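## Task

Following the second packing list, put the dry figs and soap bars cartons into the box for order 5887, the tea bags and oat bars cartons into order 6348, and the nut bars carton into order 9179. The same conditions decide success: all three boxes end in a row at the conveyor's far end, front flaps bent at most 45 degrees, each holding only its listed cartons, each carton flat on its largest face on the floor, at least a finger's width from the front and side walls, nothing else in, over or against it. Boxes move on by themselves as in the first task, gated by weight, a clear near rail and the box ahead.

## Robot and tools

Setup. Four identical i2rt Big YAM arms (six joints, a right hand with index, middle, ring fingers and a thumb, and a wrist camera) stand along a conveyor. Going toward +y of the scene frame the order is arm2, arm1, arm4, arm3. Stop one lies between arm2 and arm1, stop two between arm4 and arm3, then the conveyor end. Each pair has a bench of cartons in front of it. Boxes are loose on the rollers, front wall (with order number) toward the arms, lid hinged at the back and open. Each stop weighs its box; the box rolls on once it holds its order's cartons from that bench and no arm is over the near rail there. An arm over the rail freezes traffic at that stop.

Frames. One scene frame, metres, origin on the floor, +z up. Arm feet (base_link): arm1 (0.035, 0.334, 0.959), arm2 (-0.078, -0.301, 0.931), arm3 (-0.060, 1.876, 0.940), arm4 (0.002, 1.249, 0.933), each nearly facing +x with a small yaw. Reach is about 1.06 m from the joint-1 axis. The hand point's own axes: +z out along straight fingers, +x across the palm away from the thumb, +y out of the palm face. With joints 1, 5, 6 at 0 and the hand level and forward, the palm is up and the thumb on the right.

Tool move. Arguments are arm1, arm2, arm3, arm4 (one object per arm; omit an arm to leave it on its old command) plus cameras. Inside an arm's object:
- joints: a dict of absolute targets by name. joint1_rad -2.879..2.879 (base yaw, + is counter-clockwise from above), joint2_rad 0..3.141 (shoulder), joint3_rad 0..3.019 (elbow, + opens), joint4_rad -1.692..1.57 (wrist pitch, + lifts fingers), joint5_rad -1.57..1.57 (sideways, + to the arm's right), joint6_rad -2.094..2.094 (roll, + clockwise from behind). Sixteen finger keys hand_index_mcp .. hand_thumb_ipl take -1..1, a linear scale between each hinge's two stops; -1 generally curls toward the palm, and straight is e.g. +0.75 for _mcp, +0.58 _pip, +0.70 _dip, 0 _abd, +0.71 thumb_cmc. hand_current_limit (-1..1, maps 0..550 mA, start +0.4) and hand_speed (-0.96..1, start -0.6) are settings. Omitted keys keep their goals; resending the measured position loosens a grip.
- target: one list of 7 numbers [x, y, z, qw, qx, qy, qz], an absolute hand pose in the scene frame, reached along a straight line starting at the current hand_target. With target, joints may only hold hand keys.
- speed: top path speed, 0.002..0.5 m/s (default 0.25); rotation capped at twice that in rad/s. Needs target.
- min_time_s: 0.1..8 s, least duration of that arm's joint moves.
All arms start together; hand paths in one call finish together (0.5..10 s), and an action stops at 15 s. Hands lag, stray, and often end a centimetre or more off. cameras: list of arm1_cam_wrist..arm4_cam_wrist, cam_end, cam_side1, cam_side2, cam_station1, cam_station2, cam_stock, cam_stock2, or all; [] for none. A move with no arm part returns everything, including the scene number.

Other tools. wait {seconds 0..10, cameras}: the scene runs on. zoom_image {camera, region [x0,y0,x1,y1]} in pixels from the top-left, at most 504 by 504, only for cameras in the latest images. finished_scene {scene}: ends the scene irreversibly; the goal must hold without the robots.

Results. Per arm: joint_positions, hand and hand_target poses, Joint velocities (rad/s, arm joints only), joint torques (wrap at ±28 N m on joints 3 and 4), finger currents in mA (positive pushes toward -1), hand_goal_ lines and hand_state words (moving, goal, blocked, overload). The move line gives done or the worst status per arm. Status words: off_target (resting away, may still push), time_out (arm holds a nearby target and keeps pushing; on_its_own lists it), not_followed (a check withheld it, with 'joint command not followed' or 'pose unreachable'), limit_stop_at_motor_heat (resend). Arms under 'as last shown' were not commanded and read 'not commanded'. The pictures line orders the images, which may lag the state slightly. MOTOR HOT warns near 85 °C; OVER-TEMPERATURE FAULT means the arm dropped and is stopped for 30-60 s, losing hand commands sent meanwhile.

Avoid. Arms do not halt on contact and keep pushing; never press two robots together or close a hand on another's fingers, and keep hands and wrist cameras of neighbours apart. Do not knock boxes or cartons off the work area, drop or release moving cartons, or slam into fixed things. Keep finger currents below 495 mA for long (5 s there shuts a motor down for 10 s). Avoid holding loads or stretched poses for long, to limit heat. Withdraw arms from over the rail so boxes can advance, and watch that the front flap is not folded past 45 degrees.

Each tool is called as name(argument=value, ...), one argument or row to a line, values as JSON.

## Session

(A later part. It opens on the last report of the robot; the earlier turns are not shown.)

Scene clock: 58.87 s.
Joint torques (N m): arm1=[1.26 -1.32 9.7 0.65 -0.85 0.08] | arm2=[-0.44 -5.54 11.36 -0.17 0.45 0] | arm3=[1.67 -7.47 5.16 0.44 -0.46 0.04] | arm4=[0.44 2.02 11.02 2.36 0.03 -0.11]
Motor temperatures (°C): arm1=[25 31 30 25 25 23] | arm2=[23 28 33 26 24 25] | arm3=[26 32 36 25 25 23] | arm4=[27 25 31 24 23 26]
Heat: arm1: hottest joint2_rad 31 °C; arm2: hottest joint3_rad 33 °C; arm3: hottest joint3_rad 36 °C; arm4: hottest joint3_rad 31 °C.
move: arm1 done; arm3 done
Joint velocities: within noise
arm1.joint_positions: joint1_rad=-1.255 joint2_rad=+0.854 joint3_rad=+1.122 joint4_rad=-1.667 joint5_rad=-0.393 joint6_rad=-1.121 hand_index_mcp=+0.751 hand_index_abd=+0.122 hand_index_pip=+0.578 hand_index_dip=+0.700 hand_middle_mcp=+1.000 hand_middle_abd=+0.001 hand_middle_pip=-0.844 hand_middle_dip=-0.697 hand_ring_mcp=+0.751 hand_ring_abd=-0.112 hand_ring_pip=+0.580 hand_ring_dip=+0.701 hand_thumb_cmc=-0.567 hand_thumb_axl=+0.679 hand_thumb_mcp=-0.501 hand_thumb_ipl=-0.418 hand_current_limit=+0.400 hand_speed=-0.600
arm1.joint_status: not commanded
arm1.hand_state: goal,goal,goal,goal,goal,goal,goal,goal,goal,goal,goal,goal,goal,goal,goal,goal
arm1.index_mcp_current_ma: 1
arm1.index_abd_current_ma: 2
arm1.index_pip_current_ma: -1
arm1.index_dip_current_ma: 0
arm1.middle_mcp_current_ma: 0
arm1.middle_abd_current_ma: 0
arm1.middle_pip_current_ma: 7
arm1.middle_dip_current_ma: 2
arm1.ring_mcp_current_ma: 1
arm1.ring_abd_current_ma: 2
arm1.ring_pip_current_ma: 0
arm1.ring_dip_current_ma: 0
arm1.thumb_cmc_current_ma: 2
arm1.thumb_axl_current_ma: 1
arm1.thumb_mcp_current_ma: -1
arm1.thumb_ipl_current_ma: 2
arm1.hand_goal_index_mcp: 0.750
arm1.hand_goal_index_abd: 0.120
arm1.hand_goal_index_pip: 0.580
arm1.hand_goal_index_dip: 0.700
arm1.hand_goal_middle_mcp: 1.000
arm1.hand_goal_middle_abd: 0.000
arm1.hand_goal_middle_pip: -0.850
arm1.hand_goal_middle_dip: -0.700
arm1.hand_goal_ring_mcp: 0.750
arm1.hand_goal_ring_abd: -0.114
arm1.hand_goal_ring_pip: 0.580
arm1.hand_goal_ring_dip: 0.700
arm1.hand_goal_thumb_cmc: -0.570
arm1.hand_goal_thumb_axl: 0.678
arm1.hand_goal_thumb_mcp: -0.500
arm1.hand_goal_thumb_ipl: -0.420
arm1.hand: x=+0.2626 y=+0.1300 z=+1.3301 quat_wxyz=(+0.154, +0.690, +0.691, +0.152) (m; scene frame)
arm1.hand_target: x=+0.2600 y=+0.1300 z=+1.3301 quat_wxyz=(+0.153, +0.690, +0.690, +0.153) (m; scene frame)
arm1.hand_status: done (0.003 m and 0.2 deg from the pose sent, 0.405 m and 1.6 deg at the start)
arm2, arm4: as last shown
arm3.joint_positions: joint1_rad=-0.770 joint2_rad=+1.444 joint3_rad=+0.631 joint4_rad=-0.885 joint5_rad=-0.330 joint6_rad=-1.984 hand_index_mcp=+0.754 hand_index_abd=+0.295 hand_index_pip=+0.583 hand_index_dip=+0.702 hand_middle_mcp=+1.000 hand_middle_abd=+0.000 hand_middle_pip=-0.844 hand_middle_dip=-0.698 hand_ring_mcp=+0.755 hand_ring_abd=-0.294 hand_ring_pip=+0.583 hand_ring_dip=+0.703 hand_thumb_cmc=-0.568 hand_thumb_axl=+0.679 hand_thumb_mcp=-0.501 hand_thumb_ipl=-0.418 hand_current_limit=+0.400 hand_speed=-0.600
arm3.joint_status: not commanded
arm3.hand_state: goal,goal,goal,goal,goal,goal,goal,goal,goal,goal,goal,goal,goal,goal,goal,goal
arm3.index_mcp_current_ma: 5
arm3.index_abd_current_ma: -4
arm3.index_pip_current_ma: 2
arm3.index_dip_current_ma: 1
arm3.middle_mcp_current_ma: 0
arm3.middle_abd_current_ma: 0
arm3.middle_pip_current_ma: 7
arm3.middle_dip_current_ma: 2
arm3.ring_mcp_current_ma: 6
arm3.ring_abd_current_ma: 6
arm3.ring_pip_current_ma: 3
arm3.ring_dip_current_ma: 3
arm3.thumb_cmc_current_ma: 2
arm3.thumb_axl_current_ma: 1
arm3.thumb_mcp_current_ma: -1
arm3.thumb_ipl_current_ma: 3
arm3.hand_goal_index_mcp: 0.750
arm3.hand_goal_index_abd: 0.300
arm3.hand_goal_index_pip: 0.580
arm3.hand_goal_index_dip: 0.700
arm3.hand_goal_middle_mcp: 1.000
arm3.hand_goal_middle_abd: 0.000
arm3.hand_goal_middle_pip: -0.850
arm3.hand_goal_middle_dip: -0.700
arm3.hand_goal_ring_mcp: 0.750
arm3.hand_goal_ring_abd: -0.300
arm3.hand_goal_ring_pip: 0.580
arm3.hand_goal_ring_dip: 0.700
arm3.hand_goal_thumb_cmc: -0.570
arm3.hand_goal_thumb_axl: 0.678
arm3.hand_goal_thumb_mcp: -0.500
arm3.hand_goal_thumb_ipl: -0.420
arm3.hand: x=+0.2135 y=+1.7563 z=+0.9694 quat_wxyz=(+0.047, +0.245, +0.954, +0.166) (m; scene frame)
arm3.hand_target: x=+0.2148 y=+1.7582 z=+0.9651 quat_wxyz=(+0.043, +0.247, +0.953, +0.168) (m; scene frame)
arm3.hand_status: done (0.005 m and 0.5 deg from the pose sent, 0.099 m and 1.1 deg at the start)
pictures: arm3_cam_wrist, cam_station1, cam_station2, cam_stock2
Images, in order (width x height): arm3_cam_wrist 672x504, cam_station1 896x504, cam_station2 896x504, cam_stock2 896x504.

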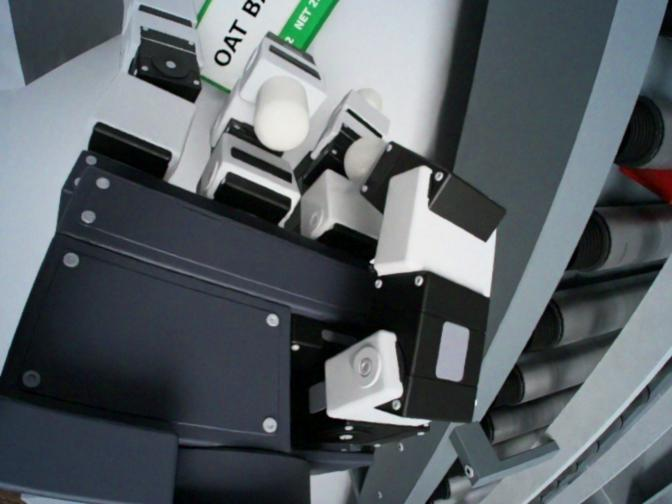

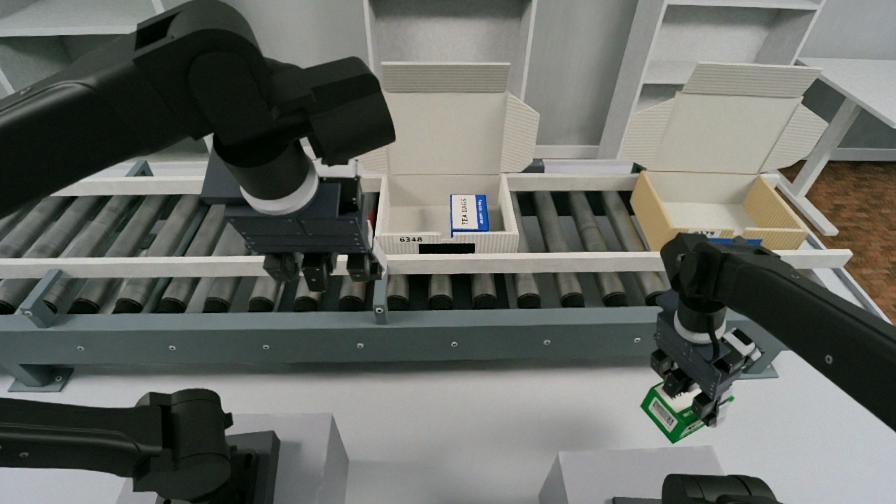

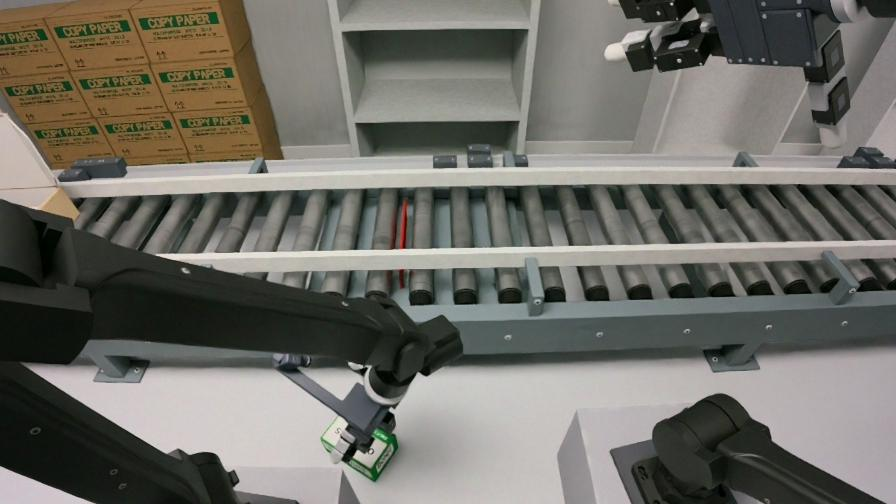

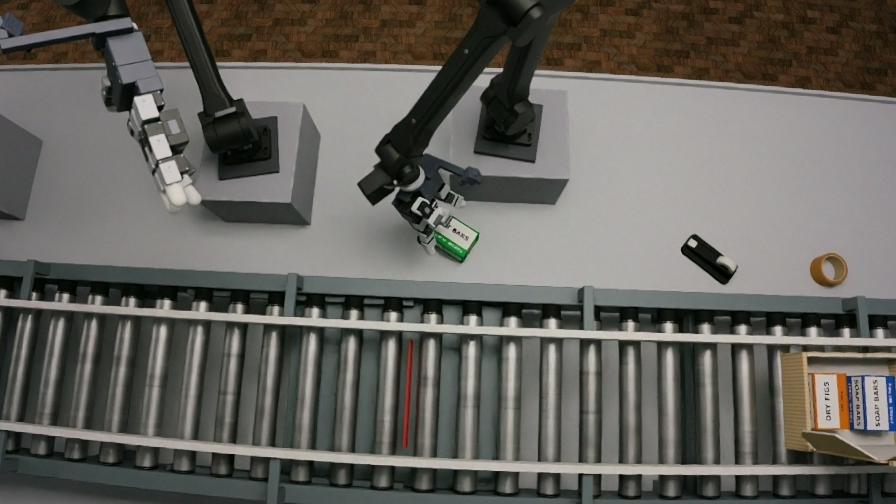

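move(
  arm3={"target": [0.217, 1.770, 0.937, 0.0435, 0.2466, 0.9534, 0.1681], "speed": 0.1},
  cameras=["cam_station1", "cam_stock2", "arm3_cam_wrist", "cam_end"],
)

zoom_image(
  camera="cam_stock2",
  region=[410, 185, 500, 275],
)

zoom_image(
  camera="arm3_cam_wrist",
  region=[120, 0, 420, 200],
)

Scene clock: 60.93 s.
Joint torques (N m): arm1=[1.2 -1.03 9.76 0.69 -0.88 0.05] | arm2=[-0.44 -5.36 11.43 -0.09 0.41 0.02] | arm3=[1.67 -7.65 4.53 0.44 -0.59 0.05] | arm4=[0.44 2.02 10.99 2.37 0.03 -0.11]
Motor temperatures (°C): arm1=[25 31 30 25 25 23] | arm2=[23 28 34 26 24 25] | arm3=[26 32 36 25 25 23] | arm4=[27 25 31 24 23 26]
Heat: arm1: hottest joint2_rad 31 °C; arm2: hottest joint3_rad 34 °C; arm3: hottest joint3_rad 36 °C; arm4: hottest joint3_rad 31 °C.
move: arm3 done
Joint velocities: within noise
arm1, arm2, arm4: as last shown
arm1.hand: x=+0.2626 y=+0.1301 z=+1.3301 quat_wxyz=(+0.154, +0.690, +0.691, +0.152) (m; scene frame)
arm1.hand_target: x=+0.2600 y=+0.1300 z=+1.3300 quat_wxyz=(+0.153, +0.690, +0.690, +0.153) (m; scene frame)
arm3.joint_positions: joint1_rad=-0.737 joint2_rad=+1.503 joint3_rad=+0.584 joint4_rad=-0.768 joint5_rad=-0.330 joint6_rad=-1.951 hand_index_mcp=+0.754 hand_index_abd=+0.295 hand_index_pip=+0.583 hand_index_dip=+0.702 hand_middle_mcp=+1.000 hand_middle_abd=+0.000 hand_middle_pip=-0.844 hand_middle_dip=-0.698 hand_ring_mcp=+0.755 hand_ring_abd=-0.294 hand_ring_pip=+0.583 hand_ring_dip=+0.703 hand_thumb_cmc=-0.568 hand_thumb_axl=+0.679 hand_thumb_mcp=-0.501 hand_thumb_ipl=-0.418 hand_current_limit=+0.400 hand_speed=-0.600
arm3.joint_status: not commanded
arm3.hand_state: goal,goal,goal,goal,goal,goal,goal,goal,goal,goal,goal,goal,goal,goal,goal,goal
arm3.index_mcp_current_ma: 5
arm3.index_abd_current_ma: -4
arm3.index_pip_current_ma: 2
arm3.index_dip_current_ma: 1
arm3.middle_mcp_current_ma: 0
arm3.middle_abd_current_ma: 0
arm3.middle_pip_current_ma: 7
arm3.middle_dip_current_ma: 2
arm3.ring_mcp_current_ma: 6
arm3.ring_abd_current_ma: 6
arm3.ring_pip_current_ma: 3
arm3.ring_dip_current_ma: 3
arm3.thumb_cmc_current_ma: 2
arm3.thumb_axl_current_ma: 1
arm3.thumb_mcp_current_ma: -1
arm3.thumb_ipl_current_ma: 3
arm3.hand_goal_index_mcp: 0.750
arm3.hand_goal_index_abd: 0.300
arm3.hand_goal_index_pip: 0.580
arm3.hand_goal_index_dip: 0.700
arm3.hand_goal_middle_mcp: 1.000
arm3.hand_goal_middle_abd: 0.000
arm3.hand_goal_middle_pip: -0.850
arm3.hand_goal_middle_dip: -0.700
arm3.hand_goal_ring_mcp: 0.750
arm3.hand_goal_ring_abd: -0.300
arm3.hand_goal_ring_pip: 0.580
arm3.hand_goal_ring_dip: 0.700
arm3.hand_goal_thumb_cmc: -0.570
arm3.hand_goal_thumb_axl: 0.678
arm3.hand_goal_thumb_mcp: -0.500
arm3.hand_goal_thumb_ipl: -0.420
arm3.hand: x=+0.2156 y=+1.7676 z=+0.9409 quat_wxyz=(+0.046, +0.244, +0.954, +0.165) (m; scene frame)
arm3.hand_target: x=+0.2169 y=+1.7700 z=+0.9371 quat_wxyz=(+0.043, +0.246, +0.953, +0.168) (m; scene frame)
arm3.hand_status: done (0.005 m and 0.6 deg from the pose sent, 0.035 m and 0.6 deg at the start)
pictures: arm3_cam_wrist, cam_end, cam_station1, cam_stock2
Images, in order (width x height): arm3_cam_wrist 672x504, cam_end 896x504, cam_station1 896x504, cam_stock2 896x504.

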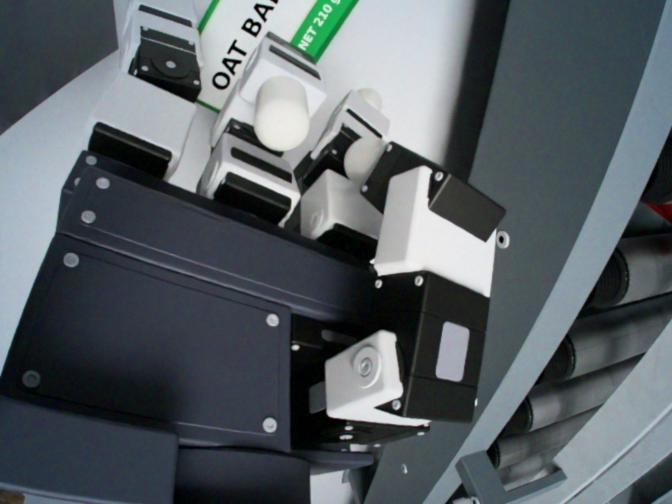

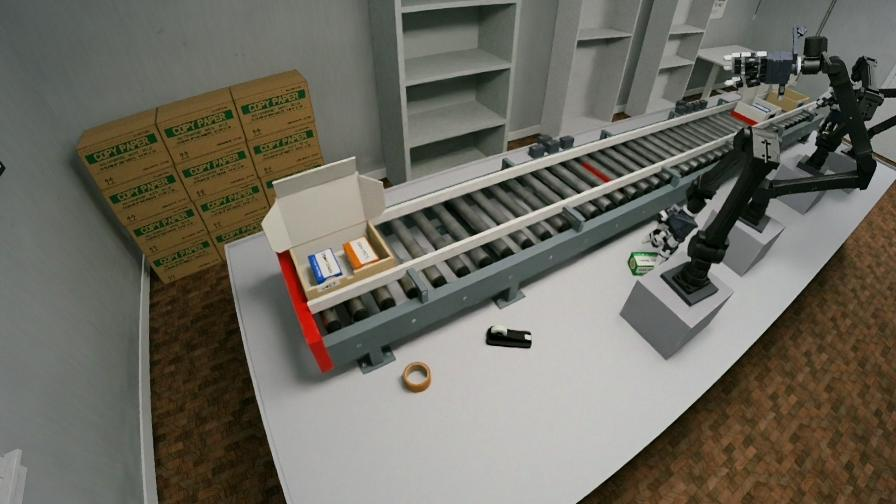

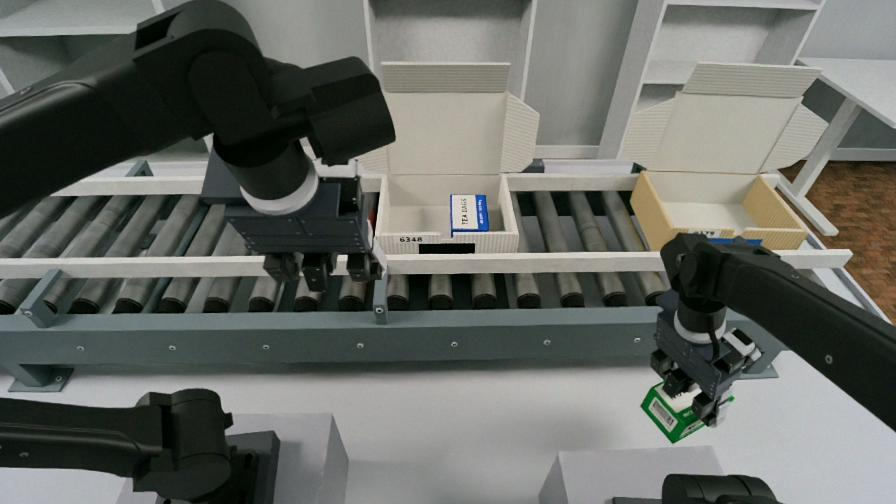

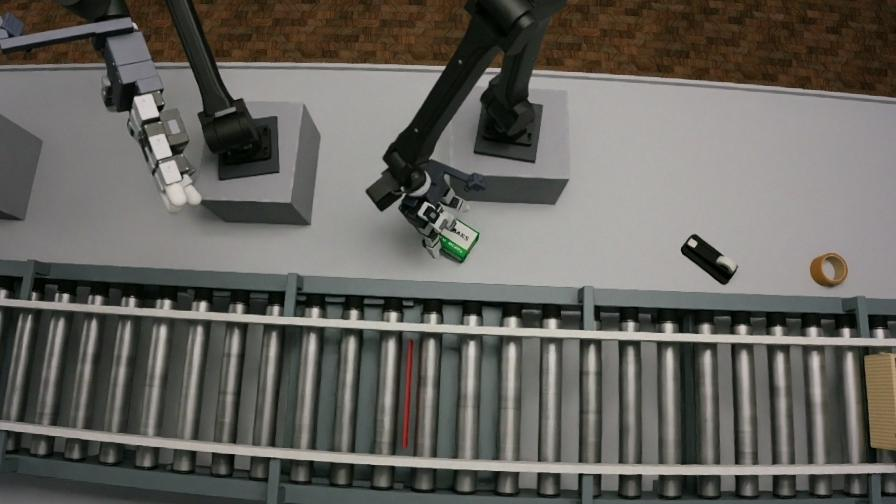

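Scaled by 5.600.

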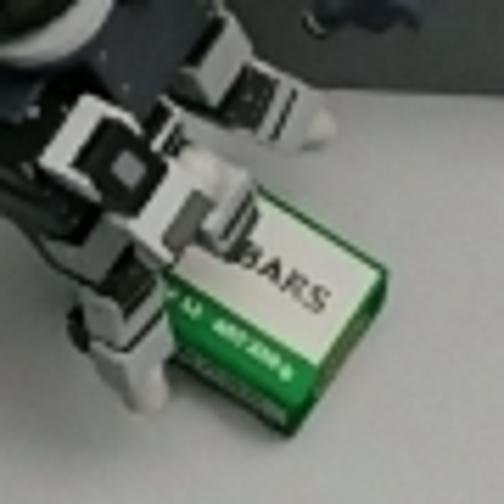

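Scaled by 1.680 from the camera's 672x504 image, which has a finer 960x720 frame.

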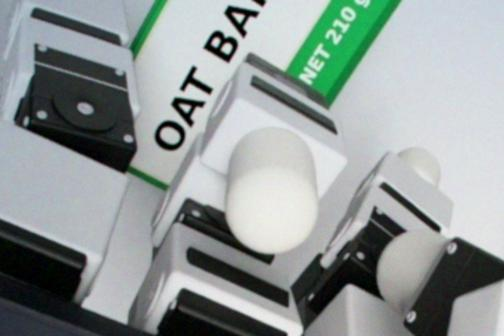

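move(
  arm3={"target": [0.217, 1.769, 0.901, 0.0435, 0.2466, 0.9534, 0.1681], "speed": 0.06},
  cameras=["cam_station1", "cam_station2", "cam_stock2", "arm3_cam_wrist"],
)

zoom_image(
  camera="cam_stock2",
  region=[410, 185, 500, 275],
)

zoom_image(
  camera="arm3_cam_wrist",
  region=[120, 0, 420, 200],
)

Scene clock: 63.17 s.
Joint torques (N m): arm1=[1.26 -1.49 9.65 0.69 -0.86 0.05] | arm2=[0.09 -5.36 11.59 -0.03 0.46 -0.02] | arm3=[1.44 -8.12 3.56 0.46 -0.58 0.02] | arm4=[0.44 2.08 11 2.36 0.03 -0.11]
Motor temperatures (°C): arm1=[25 31 30 25 25 23] | arm2=[23 28 34 26 24 25] | arm3=[26 32 36 25 25 23] | arm4=[27 25 31 24 23 26]
Heat: arm1: hottest joint2_rad 31 °C; arm2: hottest joint3_rad 34 °C; arm3: hottest joint3_rad 36 °C; arm4: hottest joint3_rad 31 °C.
move: arm3 done
Joint velocities: within noise
arm1, arm2, arm4: as last shown
arm3.joint_positions: joint1_rad=-0.737 joint2_rad=+1.620 joint3_rad=+0.568 joint4_rad=-0.633 joint5_rad=-0.330 joint6_rad=-1.950 hand_index_mcp=+0.754 hand_index_abd=+0.295 hand_index_pip=+0.583 hand_index_dip=+0.702 hand_middle_mcp=+1.000 hand_middle_abd=+0.000 hand_middle_pip=-0.844 hand_middle_dip=-0.698 hand_ring_mcp=+0.755 hand_ring_abd=-0.294 hand_ring_pip=+0.583 hand_ring_dip=+0.703 hand_thumb_cmc=-0.568 hand_thumb_axl=+0.679 hand_thumb_mcp=-0.501 hand_thumb_ipl=-0.418 hand_current_limit=+0.400 hand_speed=-0.600
arm3.joint_status: not commanded
arm3.hand_state: goal,goal,goal,goal,goal,goal,goal,goal,goal,goal,goal,goal,goal,goal,goal,goal
arm3.index_mcp_current_ma: 5
arm3.index_abd_current_ma: -4
arm3.index_pip_current_ma: 2
arm3.index_dip_current_ma: 1
arm3.middle_mcp_current_ma: 0
arm3.middle_abd_current_ma: 0
arm3.middle_pip_current_ma: 7
arm3.middle_dip_current_ma: 2
arm3.ring_mcp_current_ma: 6
arm3.ring_abd_current_ma: 6
arm3.ring_pip_current_ma: 3
arm3.ring_dip_current_ma: 3
arm3.thumb_cmc_current_ma: 2
arm3.thumb_axl_current_ma: 1
arm3.thumb_mcp_current_ma: -1
arm3.thumb_ipl_current_ma: 3
arm3.hand_goal_index_mcp: 0.750
arm3.hand_goal_index_abd: 0.300
arm3.hand_goal_index_pip: 0.580
arm3.hand_goal_index_dip: 0.700
arm3.hand_goal_middle_mcp: 1.000
arm3.hand_goal_middle_abd: 0.000
arm3.hand_goal_middle_pip: -0.850
arm3.hand_goal_middle_dip: -0.700
arm3.hand_goal_ring_mcp: 0.750
arm3.hand_goal_ring_abd: -0.300
arm3.hand_goal_ring_pip: 0.580
arm3.hand_goal_ring_dip: 0.700
arm3.hand_goal_thumb_cmc: -0.570
arm3.hand_goal_thumb_axl: 0.678
arm3.hand_goal_thumb_mcp: -0.500
arm3.hand_goal_thumb_ipl: -0.420
arm3.hand: x=+0.2166 y=+1.7660 z=+0.9051 quat_wxyz=(+0.047, +0.245, +0.954, +0.164) (m; scene frame)
arm3.hand_target: x=+0.2169 y=+1.7690 z=+0.9011 quat_wxyz=(+0.043, +0.247, +0.953, +0.168) (m; scene frame)
arm3.hand_status: done (0.005 m and 0.6 deg from the pose sent, 0.040 m and 0.6 deg at the start)
pictures: arm3_cam_wrist, cam_station1, cam_station2, cam_stock2
Images, in order (width x height): arm3_cam_wrist 672x504, cam_station1 896x504, cam_station2 896x504, cam_stock2 896x504.

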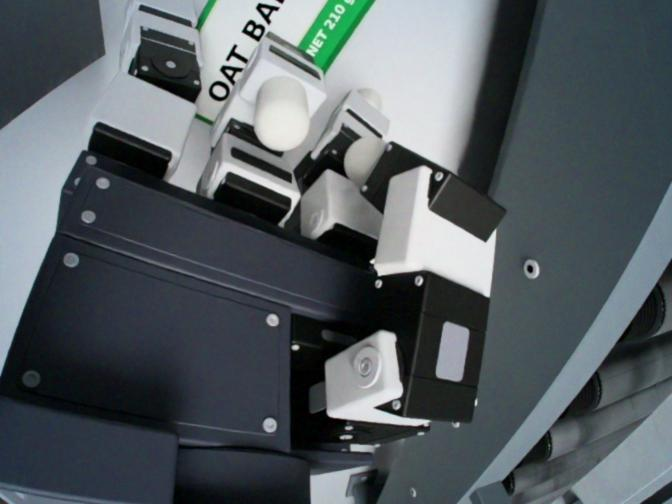

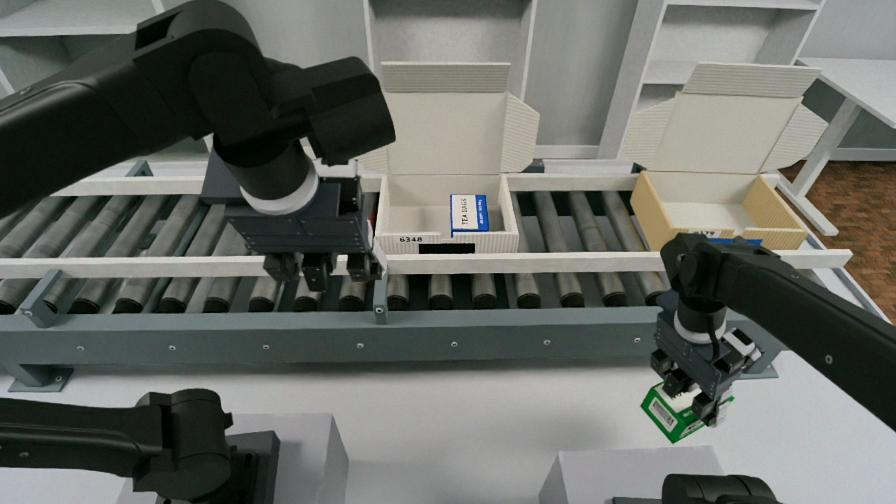

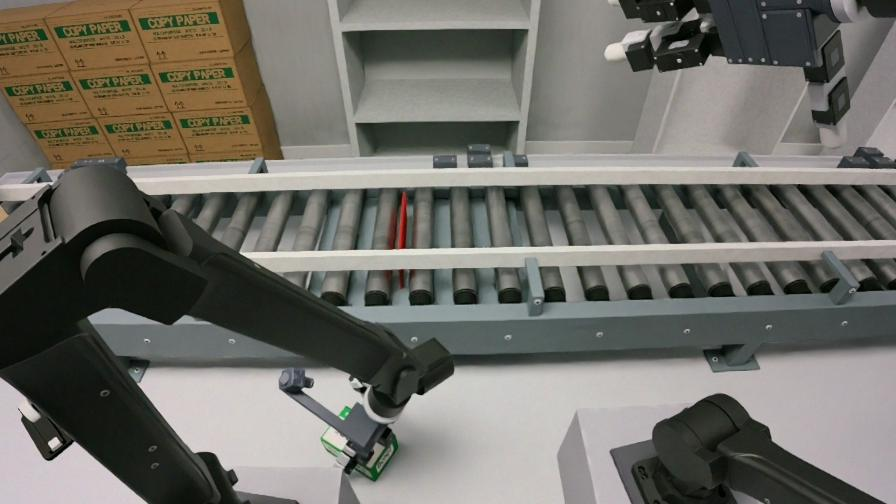

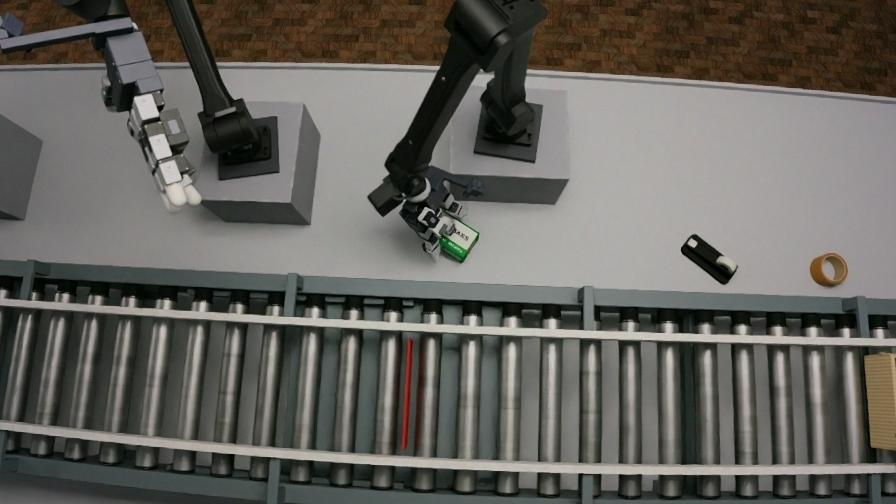

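Scaled by 5.600.

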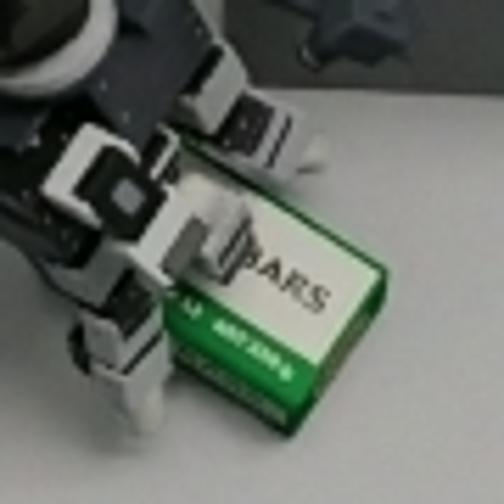

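Scaled by 1.680 from the camera's 672x504 image, which has a finer 960x720 frame.

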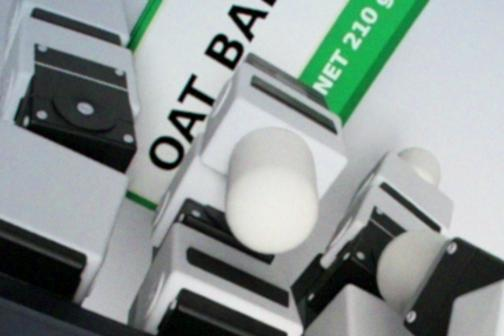

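move(
  arm3={"joints": {"hand_index_abd": -0.25, "hand_ring_abd": 0.25, "hand_current_limit": 0.76}},
  cameras=["cam_station1", "cam_end", "cam_side1"],
)

Scene clock: 64.17 s.
Joint torques (N m): arm1=[1.14 -1.2 9.74 0.65 -0.87 0.04] | arm2=[-0.09 -5.66 11.55 -0.2 0.44 0.01] | arm3=[1.44 -8.18 3.6 0.46 -0.57 0.03] | arm4=[0.44 2.02 11 2.36 0.03 -0.11]
Motor temperatures (°C): arm1=[25 31 30 25 25 23] | arm2=[23 28 34 26 24 25] | arm3=[26 32 36 25 25 23] | arm4=[27 25 31 24 23 26]
Heat: arm1: hottest joint2_rad 31 °C; arm2: hottest joint3_rad 34 °C; arm3: hottest joint3_rad 36 °C; arm4: hottest joint3_rad 31 °C.
move: arm3 off_target
Joint velocities: within noise
arm1, arm2, arm4: as last shown
arm3.joint_positions: joint1_rad=-0.737 joint2_rad=+1.620 joint3_rad=+0.567 joint4_rad=-0.633 joint5_rad=-0.330 joint6_rad=-1.950 hand_index_mcp=+0.754 hand_index_abd=+0.035 hand_index_pip=+0.582 hand_index_dip=+0.702 hand_middle_mcp=+1.000 hand_middle_abd=+0.000 hand_middle_pip=-0.844 hand_middle_dip=-0.698 hand_ring_mcp=+0.755 hand_ring_abd=-0.055 hand_ring_pip=+0.583 hand_ring_dip=+0.703 hand_thumb_cmc=-0.568 hand_thumb_axl=+0.679 hand_thumb_mcp=-0.501 hand_thumb_ipl=-0.418 hand_current_limit=+0.760 hand_speed=-0.600
arm3.joint_status: hand_index_abd off_target (ended at +0.035, target -0.250); hand_ring_abd off_target (ended at -0.055, target +0.250); the others done
arm3.hand_state: goal,blocked,goal,goal,goal,goal,goal,goal,goal,blocked,goal,goal,goal,goal,goal,goal
arm3.index_mcp_current_ma: 4
arm3.index_abd_current_ma: 484
arm3.index_pip_current_ma: 2
arm3.index_dip_current_ma: 1
arm3.middle_mcp_current_ma: 0
arm3.middle_abd_current_ma: 0
arm3.middle_pip_current_ma: 7
arm3.middle_dip_current_ma: 2
arm3.ring_mcp_current_ma: 6
arm3.ring_abd_current_ma: -484
arm3.ring_pip_current_ma: 3
arm3.ring_dip_current_ma: 3
arm3.thumb_cmc_current_ma: 2
arm3.thumb_axl_current_ma: 1
arm3.thumb_mcp_current_ma: -1
arm3.thumb_ipl_current_ma: 3
arm3.hand_goal_index_mcp: 0.750
arm3.hand_goal_index_abd: -0.250
arm3.hand_goal_index_pip: 0.580
arm3.hand_goal_index_dip: 0.700
arm3.hand_goal_middle_mcp: 1.000
arm3.hand_goal_middle_abd: 0.000
arm3.hand_goal_middle_pip: -0.850
arm3.hand_goal_middle_dip: -0.700
arm3.hand_goal_ring_mcp: 0.750
arm3.hand_goal_ring_abd: 0.250
arm3.hand_goal_ring_pip: 0.580
arm3.hand_goal_ring_dip: 0.700
arm3.hand_goal_thumb_cmc: -0.570
arm3.hand_goal_thumb_axl: 0.678
arm3.hand_goal_thumb_mcp: -0.500
arm3.hand_goal_thumb_ipl: -0.420
arm3.hand: x=+0.2162 y=+1.7665 z=+0.9049 quat_wxyz=(+0.046, +0.245, +0.954, +0.165) (m; scene frame)
arm3.hand_target: x=+0.2168 y=+1.7691 z=+0.9011 quat_wxyz=(+0.043, +0.247, +0.953, +0.168) (m; scene frame)
arm3.hand_status: not commanded
pictures: cam_end, cam_side1, cam_station1
Images, in order (width x height): cam_end 896x504, cam_side1 896x504, cam_station1 896x504.

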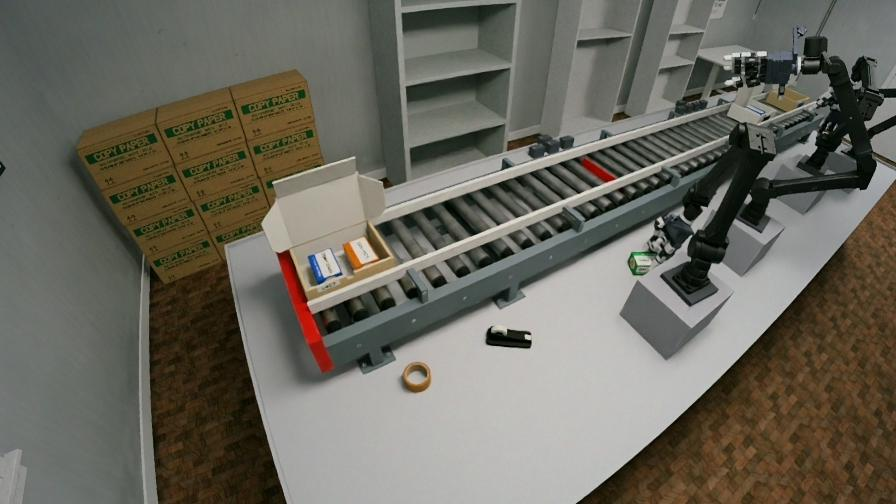

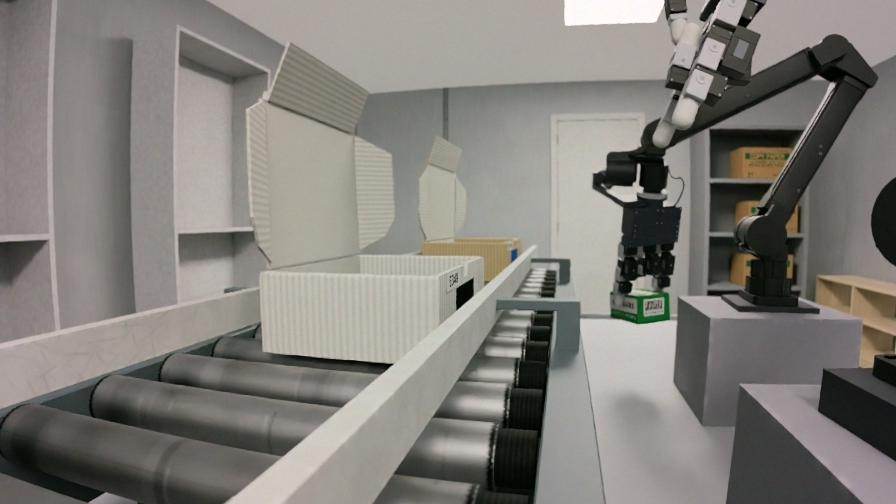

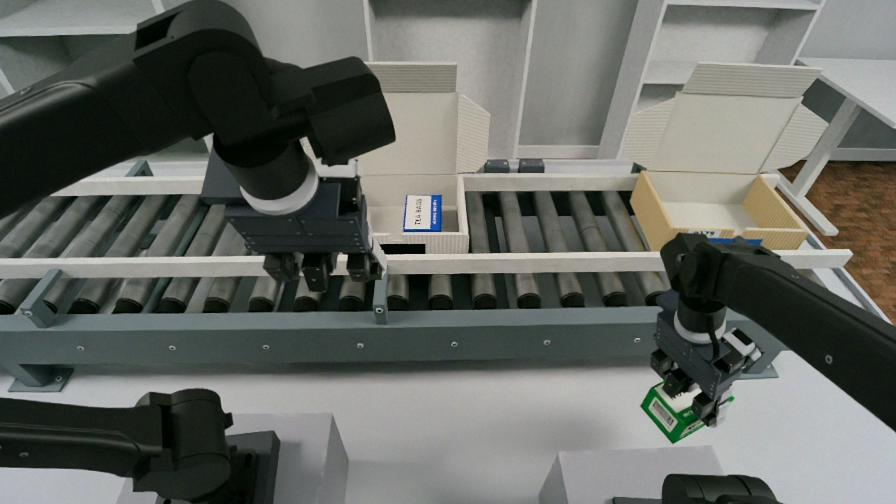

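move(
  arm3={"target": [0.214, 1.764, 1.10, 0.0435, 0.2466, 0.9534, 0.1681], "speed": 0.12},
  cameras=["cam_station1", "cam_station2", "cam_stock2"],
)

zoom_image(
  camera="cam_stock2",
  region=[400, 165, 500, 275],
)

Scene clock: 69.17 s.
Joint torques (N m): arm1=[1.44 -1.14 9.68 0.69 -0.88 0.04] | arm2=[-0.67 -5.66 11.36 -0.1 0.46 0] | arm3=[0.09 -8.12 10.92 -0.94 -0.5 -0.16] | arm4=[0.44 2.02 11 2.36 0.03 -0.11]
Motor temperatures (°C): arm1=[25 31 30 25 25 23] | arm2=[23 28 34 26 24 25] | arm3=[26 31 36 25 26 23] | arm4=[27 25 32 24 23 26]
Heat: arm1: hottest joint2_rad 31 °C; arm2: hottest joint3_rad 34 °C; arm3: hottest joint3_rad 36 °C; arm4: hottest joint3_rad 32 °C.
move: arm3 off_target
Joint velocities: within noise
arm1, arm2, arm4: as last shown
arm3.joint_positions: joint1_rad=-0.746 joint2_rad=+1.202 joint3_rad=+0.755 joint4_rad=-1.310 joint5_rad=-0.329 joint6_rad=-1.954 hand_index_mcp=+0.757 hand_index_abd=+0.035 hand_index_pip=+0.582 hand_index_dip=+0.702 hand_middle_mcp=+1.000 hand_middle_abd=+0.000 hand_middle_pip=-0.844 hand_middle_dip=-0.698 hand_ring_mcp=+0.760 hand_ring_abd=-0.055 hand_ring_pip=+0.584 hand_ring_dip=+0.703 hand_thumb_cmc=-0.568 hand_thumb_axl=+0.679 hand_thumb_mcp=-0.501 hand_thumb_ipl=-0.418 hand_current_limit=+0.760 hand_speed=-0.600
arm3.joint_status: not commanded
arm3.hand_state: goal,blocked,goal,goal,goal,goal,goal,goal,goal,blocked,goal,goal,goal,goal,goal,goal
arm3.index_mcp_current_ma: 8
arm3.index_abd_current_ma: 484
arm3.index_pip_current_ma: 2
arm3.index_dip_current_ma: 1
arm3.middle_mcp_current_ma: 0
arm3.middle_abd_current_ma: 0
arm3.middle_pip_current_ma: 7
arm3.middle_dip_current_ma: 2
arm3.ring_mcp_current_ma: 15
arm3.ring_abd_current_ma: -484
arm3.ring_pip_current_ma: 4
arm3.ring_dip_current_ma: 3
arm3.thumb_cmc_current_ma: 2
arm3.thumb_axl_current_ma: 1
arm3.thumb_mcp_current_ma: -1
arm3.thumb_ipl_current_ma: 3
arm3.hand_goal_index_mcp: 0.750
arm3.hand_goal_index_abd: -0.250
arm3.hand_goal_index_pip: 0.580
arm3.hand_goal_index_dip: 0.700
arm3.hand_goal_middle_mcp: 1.000
arm3.hand_goal_middle_abd: 0.000
arm3.hand_goal_middle_pip: -0.850
arm3.hand_goal_middle_dip: -0.700
arm3.hand_goal_ring_mcp: 0.750
arm3.hand_goal_ring_abd: 0.250
arm3.hand_goal_ring_pip: 0.580
arm3.hand_goal_ring_dip: 0.700
arm3.hand_goal_thumb_cmc: -0.570
arm3.hand_goal_thumb_axl: 0.678
arm3.hand_goal_thumb_mcp: -0.500
arm3.hand_goal_thumb_ipl: -0.420
arm3.hand: x=+0.2041 y=+1.7789 z=+1.0777 quat_wxyz=(+0.019, +0.252, +0.950, +0.184) (m; scene frame)
arm3.hand_target: x=+0.2136 y=+1.7649 z=+1.0995 quat_wxyz=(+0.043, +0.247, +0.953, +0.168) (m; scene frame)
arm3.hand_status: off_target (0.029 m and 3.4 deg from the pose sent, 0.195 m and 0.6 deg at the start)
pictures: cam_station1, cam_station2, cam_stock2
Images, in order (width x height): cam_station1 896x504, cam_station2 896x504, cam_stock2 896x504.

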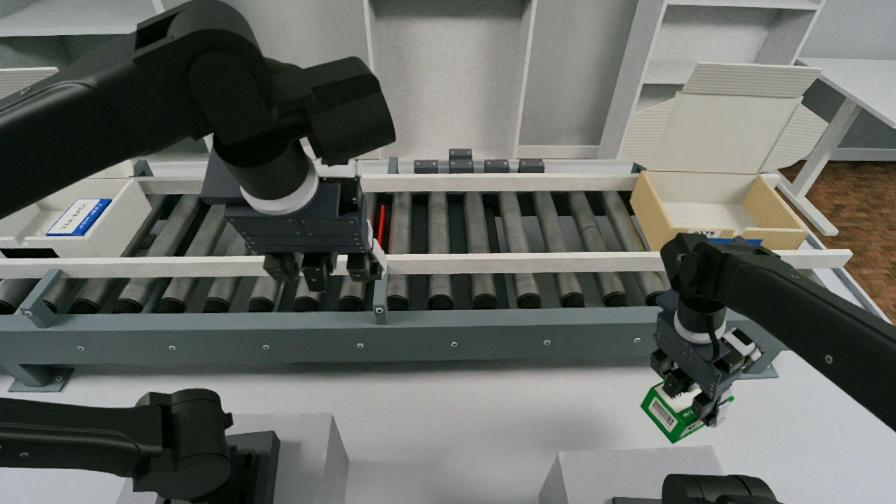

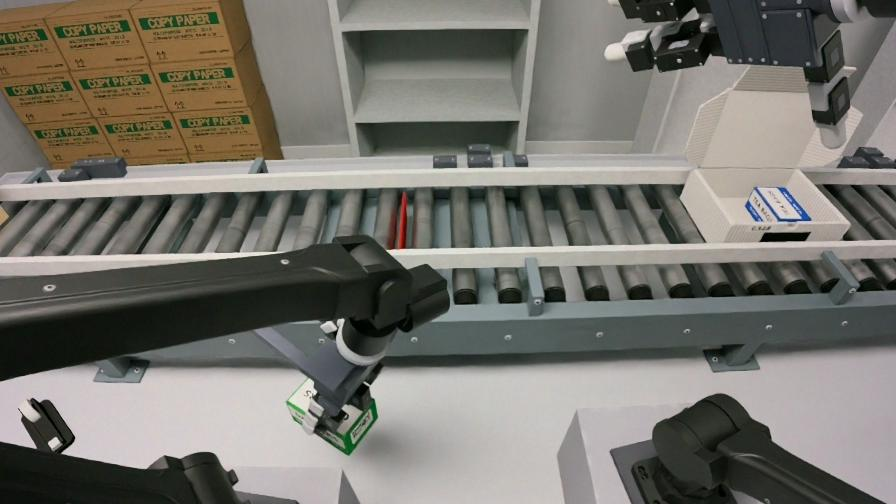

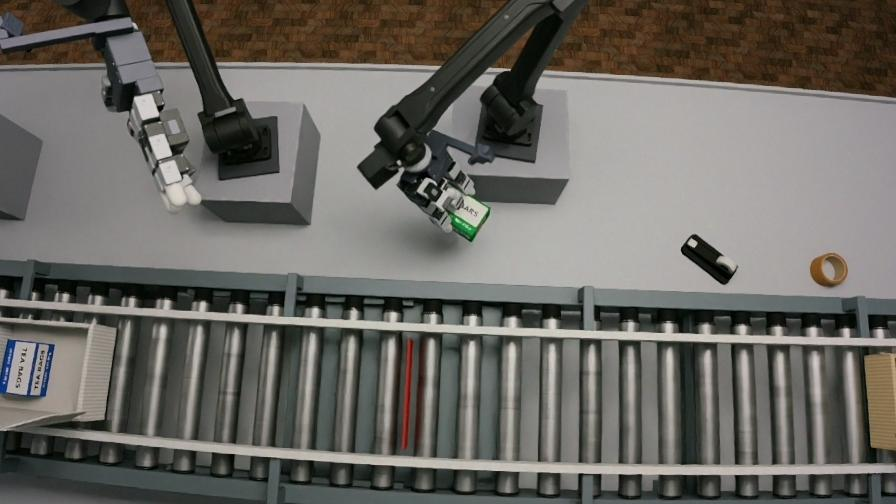

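Scaled by 4.582.

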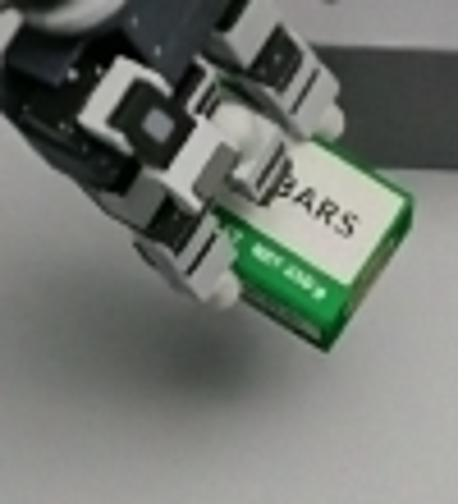

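move(
  arm2={"target": [0.22, -0.43, 1.34, 0.153, 0.6903, 0.6903, 0.153], "speed": 0.15},
  arm3={"target": [0.25, 1.66, 1.34, 0.153, 0.6903, 0.6903, 0.153], "speed": 0.15},
  cameras=["cam_station1", "cam_station2", "cam_side2", "cam_stock2"],
)

zoom_image(
  camera="cam_station2",
  region=[300, 160, 560, 370],
)

Scene clock: 74.27 s.
Joint torques (N m): arm1=[1.2 -1.26 9.74 0.62 -0.86 0.07] | arm2=[-1.85 -1.73 13.01 0.64 -0.57 -0.15] | arm3=[1.67 -6.71 13.63 0.59 -0.5 0.05] | arm4=[0.44 2.02 11 2.37 0.03 -0.11]
Motor temperatures (°C): arm1=[25 31 30 25 25 23] | arm2=[23 28 35 26 24 25] | arm3=[26 31 37 25 26 23] | arm4=[27 25 32 24 23 26]
Heat: arm1: hottest joint2_rad 31 °C; arm2: hottest joint3_rad 35 °C; arm3: hottest joint3_rad 37 °C; arm4: hottest joint3_rad 32 °C.
move: arm2 off_target; arm3 off_target
Joint velocities: within noise
arm1: as last shown
arm2.joint_positions: joint1_rad=-0.485 joint2_rad=+0.788 joint3_rad=+1.122 joint4_rad=-1.604 joint5_rad=-0.221 joint6_rad=-0.535 hand_index_mcp=+0.762 hand_index_abd=+0.052 hand_index_pip=+0.584 hand_index_dip=+0.700 hand_middle_mcp=+0.999 hand_middle_abd=+0.001 hand_middle_pip=-0.845 hand_middle_dip=-0.697 hand_ring_mcp=+0.758 hand_ring_abd=-0.044 hand_ring_pip=+0.584 hand_ring_dip=+0.701 hand_thumb_cmc=-0.568 hand_thumb_axl=+0.679 hand_thumb_mcp=-0.500 hand_thumb_ipl=-0.418 hand_current_limit=+0.760 hand_speed=-0.600
arm2.joint_status: not commanded
arm2.hand_state: goal,blocked,goal,goal,goal,goal,goal,goal,goal,blocked,goal,goal,goal,goal,goal,goal
arm2.index_mcp_current_ma: 8
arm2.index_abd_current_ma: 484
arm2.index_pip_current_ma: 1
arm2.index_dip_current_ma: 0
arm2.middle_mcp_current_ma: 0
arm2.middle_abd_current_ma: 0
arm2.middle_pip_current_ma: 2
arm2.middle_dip_current_ma: 1
arm2.ring_mcp_current_ma: 4
arm2.ring_abd_current_ma: -484
arm2.ring_pip_current_ma: 1
arm2.ring_dip_current_ma: 0
arm2.thumb_cmc_current_ma: 0
arm2.thumb_axl_current_ma: 0
arm2.thumb_mcp_current_ma: 0
arm2.thumb_ipl_current_ma: 1
arm2.hand_goal_index_mcp: 0.750
arm2.hand_goal_index_abd: -0.250
arm2.hand_goal_index_pip: 0.580
arm2.hand_goal_index_dip: 0.700
arm2.hand_goal_middle_mcp: 1.000
arm2.hand_goal_middle_abd: 0.000
arm2.hand_goal_middle_pip: -0.850
arm2.hand_goal_middle_dip: -0.700
arm2.hand_goal_ring_mcp: 0.750
arm2.hand_goal_ring_abd: 0.250
arm2.hand_goal_ring_pip: 0.580
arm2.hand_goal_ring_dip: 0.700
arm2.hand_goal_thumb_cmc: -0.570
arm2.hand_goal_thumb_axl: 0.678
arm2.hand_goal_thumb_mcp: -0.500
arm2.hand_goal_thumb_ipl: -0.420
arm2.hand: x=+0.2165 y=-0.4257 z=+1.3025 quat_wxyz=(+0.121, +0.698, +0.690, +0.145) (m; scene frame)
arm2.hand_target: x=+0.2186 y=-0.4290 z=+1.3390 quat_wxyz=(+0.154, +0.690, +0.690, +0.153) (m; scene frame)
arm2.hand_status: off_target (0.038 m and 3.9 deg from the pose sent, 0.296 m and 68.1 deg at the start)
arm3.joint_positions: joint1_rad=-0.778 joint2_rad=+0.975 joint3_rad=+1.186 joint4_rad=-1.573 joint5_rad=-0.342 joint6_rad=-0.854 hand_index_mcp=+0.757 hand_index_abd=+0.035 hand_index_pip=+0.582 hand_index_dip=+0.702 hand_middle_mcp=+1.000 hand_middle_abd=+0.000 hand_middle_pip=-0.844 hand_middle_dip=-0.698 hand_ring_mcp=+0.760 hand_ring_abd=-0.055 hand_ring_pip=+0.584 hand_ring_dip=+0.703 hand_thumb_cmc=-0.568 hand_thumb_axl=+0.679 hand_thumb_mcp=-0.501 hand_thumb_ipl=-0.418 hand_current_limit=+0.760 hand_speed=-0.600
arm3.joint_status: not commanded
arm3.hand_state: goal,blocked,goal,goal,goal,goal,goal,goal,goal,blocked,goal,goal,goal,goal,goal,goal
arm3.index_mcp_current_ma: 9
arm3.index_abd_current_ma: 484
arm3.index_pip_current_ma: 2
arm3.index_dip_current_ma: 1
arm3.middle_mcp_current_ma: 0
arm3.middle_abd_current_ma: 0
arm3.middle_pip_current_ma: 7
arm3.middle_dip_current_ma: 2
arm3.ring_mcp_current_ma: 15
arm3.ring_abd_current_ma: -484
arm3.ring_pip_current_ma: 4
arm3.ring_dip_current_ma: 3
arm3.thumb_cmc_current_ma: 2
arm3.thumb_axl_current_ma: 1
arm3.thumb_mcp_current_ma: -1
arm3.thumb_ipl_current_ma: 3
arm3.hand_goal_index_mcp: 0.750
arm3.hand_goal_index_abd: -0.250
arm3.hand_goal_index_pip: 0.580
arm3.hand_goal_index_dip: 0.700
arm3.hand_goal_middle_mcp: 1.000
arm3.hand_goal_middle_abd: 0.000
arm3.hand_goal_middle_pip: -0.850
arm3.hand_goal_middle_dip: -0.700
arm3.hand_goal_ring_mcp: 0.750
arm3.hand_goal_ring_abd: 0.250
arm3.hand_goal_ring_pip: 0.580
arm3.hand_goal_ring_dip: 0.700
arm3.hand_goal_thumb_cmc: -0.570
arm3.hand_goal_thumb_axl: 0.678
arm3.hand_goal_thumb_mcp: -0.500
arm3.hand_goal_thumb_ipl: -0.420
arm3.hand: x=+0.2451 y=+1.6619 z=+1.2998 quat_wxyz=(+0.117, +0.697, +0.690, +0.156) (m; scene frame)
arm3.hand_target: x=+0.2485 y=+1.6615 z=+1.3393 quat_wxyz=(+0.154, +0.690, +0.690, +0.153) (m; scene frame)
arm3.hand_status: off_target (0.041 m and 4.2 deg from the pose sent, 0.292 m and 61.2 deg at the start)
arm4.joint_positions: joint1_rad=+0.196 joint2_rad=+0.612 joint3_rad=+1.407 joint4_rad=-1.140 joint5_rad=-0.040 joint6_rad=+1.036 hand_index_mcp=+1.000 hand_index_abd=+0.001 hand_index_pip=+0.577 hand_index_dip=+0.696 hand_middle_mcp=+0.756 hand_middle_abd=+0.001 hand_middle_pip=+0.577 hand_middle_dip=+0.696 hand_ring_mcp=+0.755 hand_ring_abd=+0.001 hand_ring_pip=+0.577 hand_ring_dip=+0.696 hand_thumb_cmc=+0.715 hand_thumb_axl=+0.677 hand_thumb_mcp=+0.226 hand_thumb_ipl=+0.168 hand_current_limit=+0.400 hand_speed=-0.600
arm4.joint_status: not commanded
arm4.hand_state: overload,goal,goal,goal,goal,goal,goal,goal,goal,goal,goal,goal,goal,goal,goal,goal
arm4.index_mcp_current_ma: 0
arm4.index_abd_current_ma: 0
arm4.index_pip_current_ma: 0
arm4.index_dip_current_ma: 0
arm4.middle_mcp_current_ma: 1
arm4.middle_abd_current_ma: 0
arm4.middle_pip_current_ma: 0
arm4.middle_dip_current_ma: 0
arm4.ring_mcp_current_ma: 1
arm4.ring_abd_current_ma: 0
arm4.ring_pip_current_ma: 0
arm4.ring_dip_current_ma: 0
arm4.thumb_cmc_current_ma: 1
arm4.thumb_axl_current_ma: 0
arm4.thumb_mcp_current_ma: 0
arm4.thumb_ipl_current_ma: 0
arm4.hand_goal_index_mcp: 0.754
arm4.hand_goal_index_abd: 0.000
arm4.hand_goal_index_pip: 0.576
arm4.hand_goal_index_dip: 0.696
arm4.hand_goal_middle_mcp: 0.754
arm4.hand_goal_middle_abd: 0.000
arm4.hand_goal_middle_pip: 0.576
arm4.hand_goal_middle_dip: 0.696
arm4.hand_goal_ring_mcp: 0.754
arm4.hand_goal_ring_abd: 0.000
arm4.hand_goal_ring_pip: 0.576
arm4.hand_goal_ring_dip: 0.696
arm4.hand_goal_thumb_cmc: 0.714
arm4.hand_goal_thumb_axl: 0.678
arm4.hand_goal_thumb_mcp: 0.226
arm4.hand_goal_thumb_ipl: 0.168
arm4.hand: x=+0.2692 y=+1.2733 z=+1.5488 quat_wxyz=(+0.036, +0.729, +0.368, +0.577) (m; scene frame)
arm4.hand_target: x=+0.2649 y=+1.2717 z=+1.5613 quat_wxyz=(+0.037, +0.721, +0.364, +0.588) (m; scene frame)
arm4.hand_status: not commanded
pictures: cam_side2, cam_station1, cam_station2, cam_stock2
Images, in order (width x height): cam_side2 896x504, cam_station1 896x504, cam_station2 896x504, cam_stock2 896x504.

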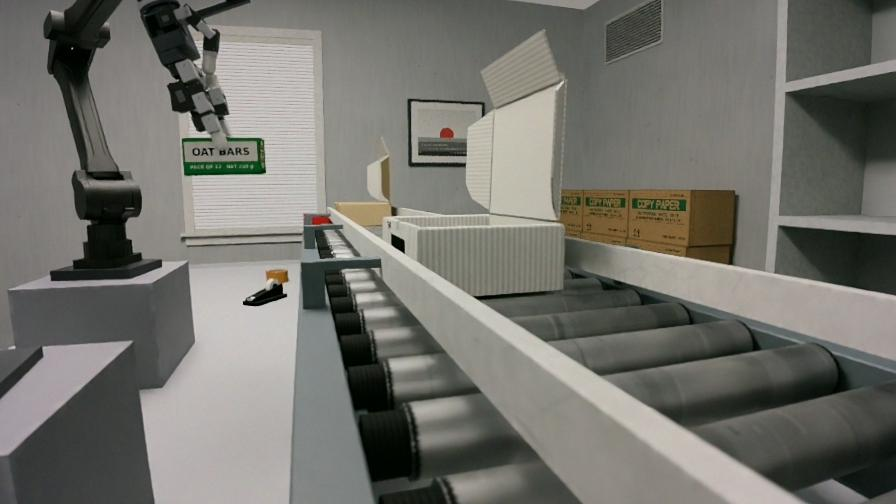

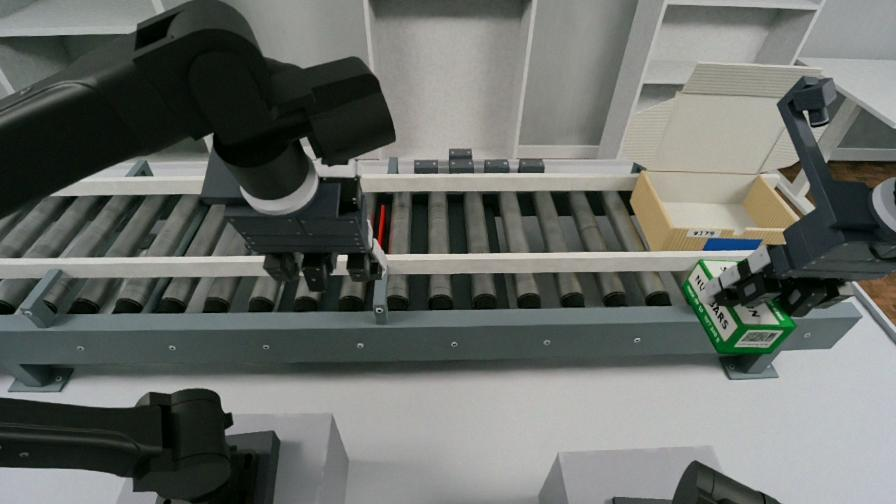

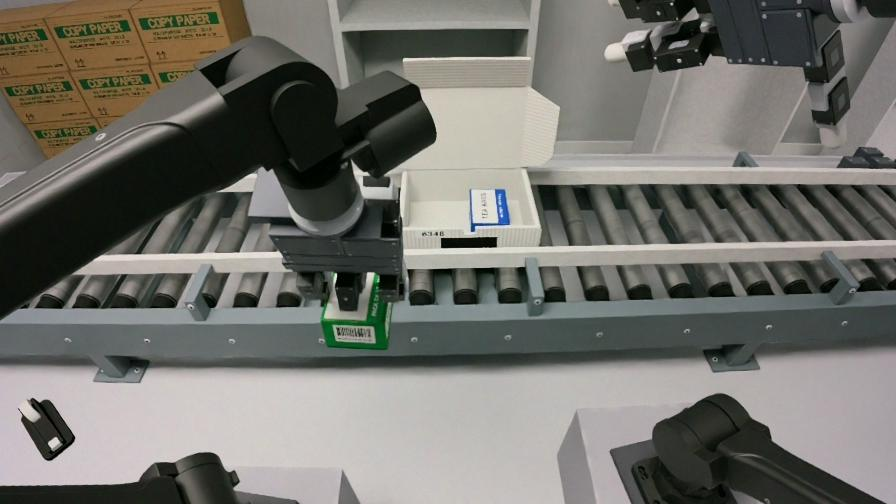

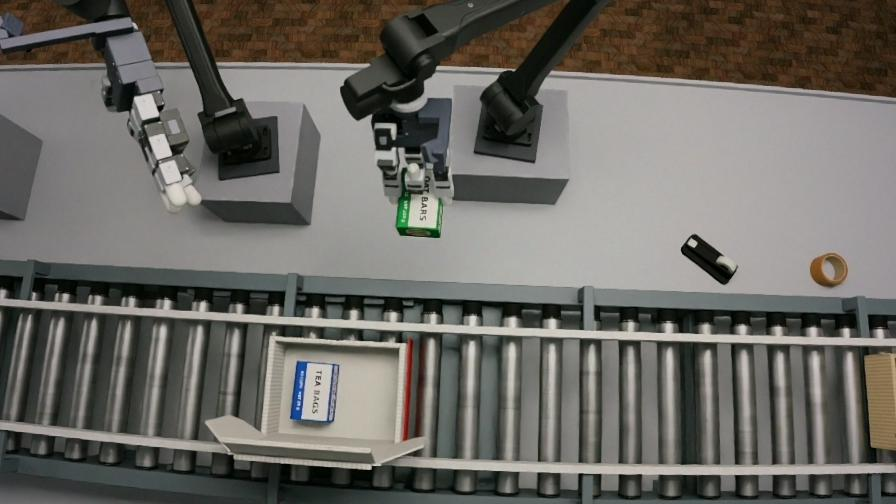

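Scaled by 1.938.

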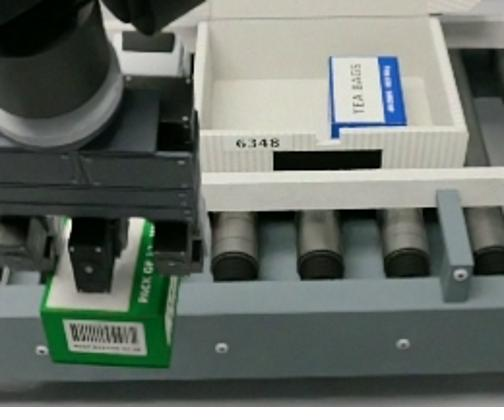

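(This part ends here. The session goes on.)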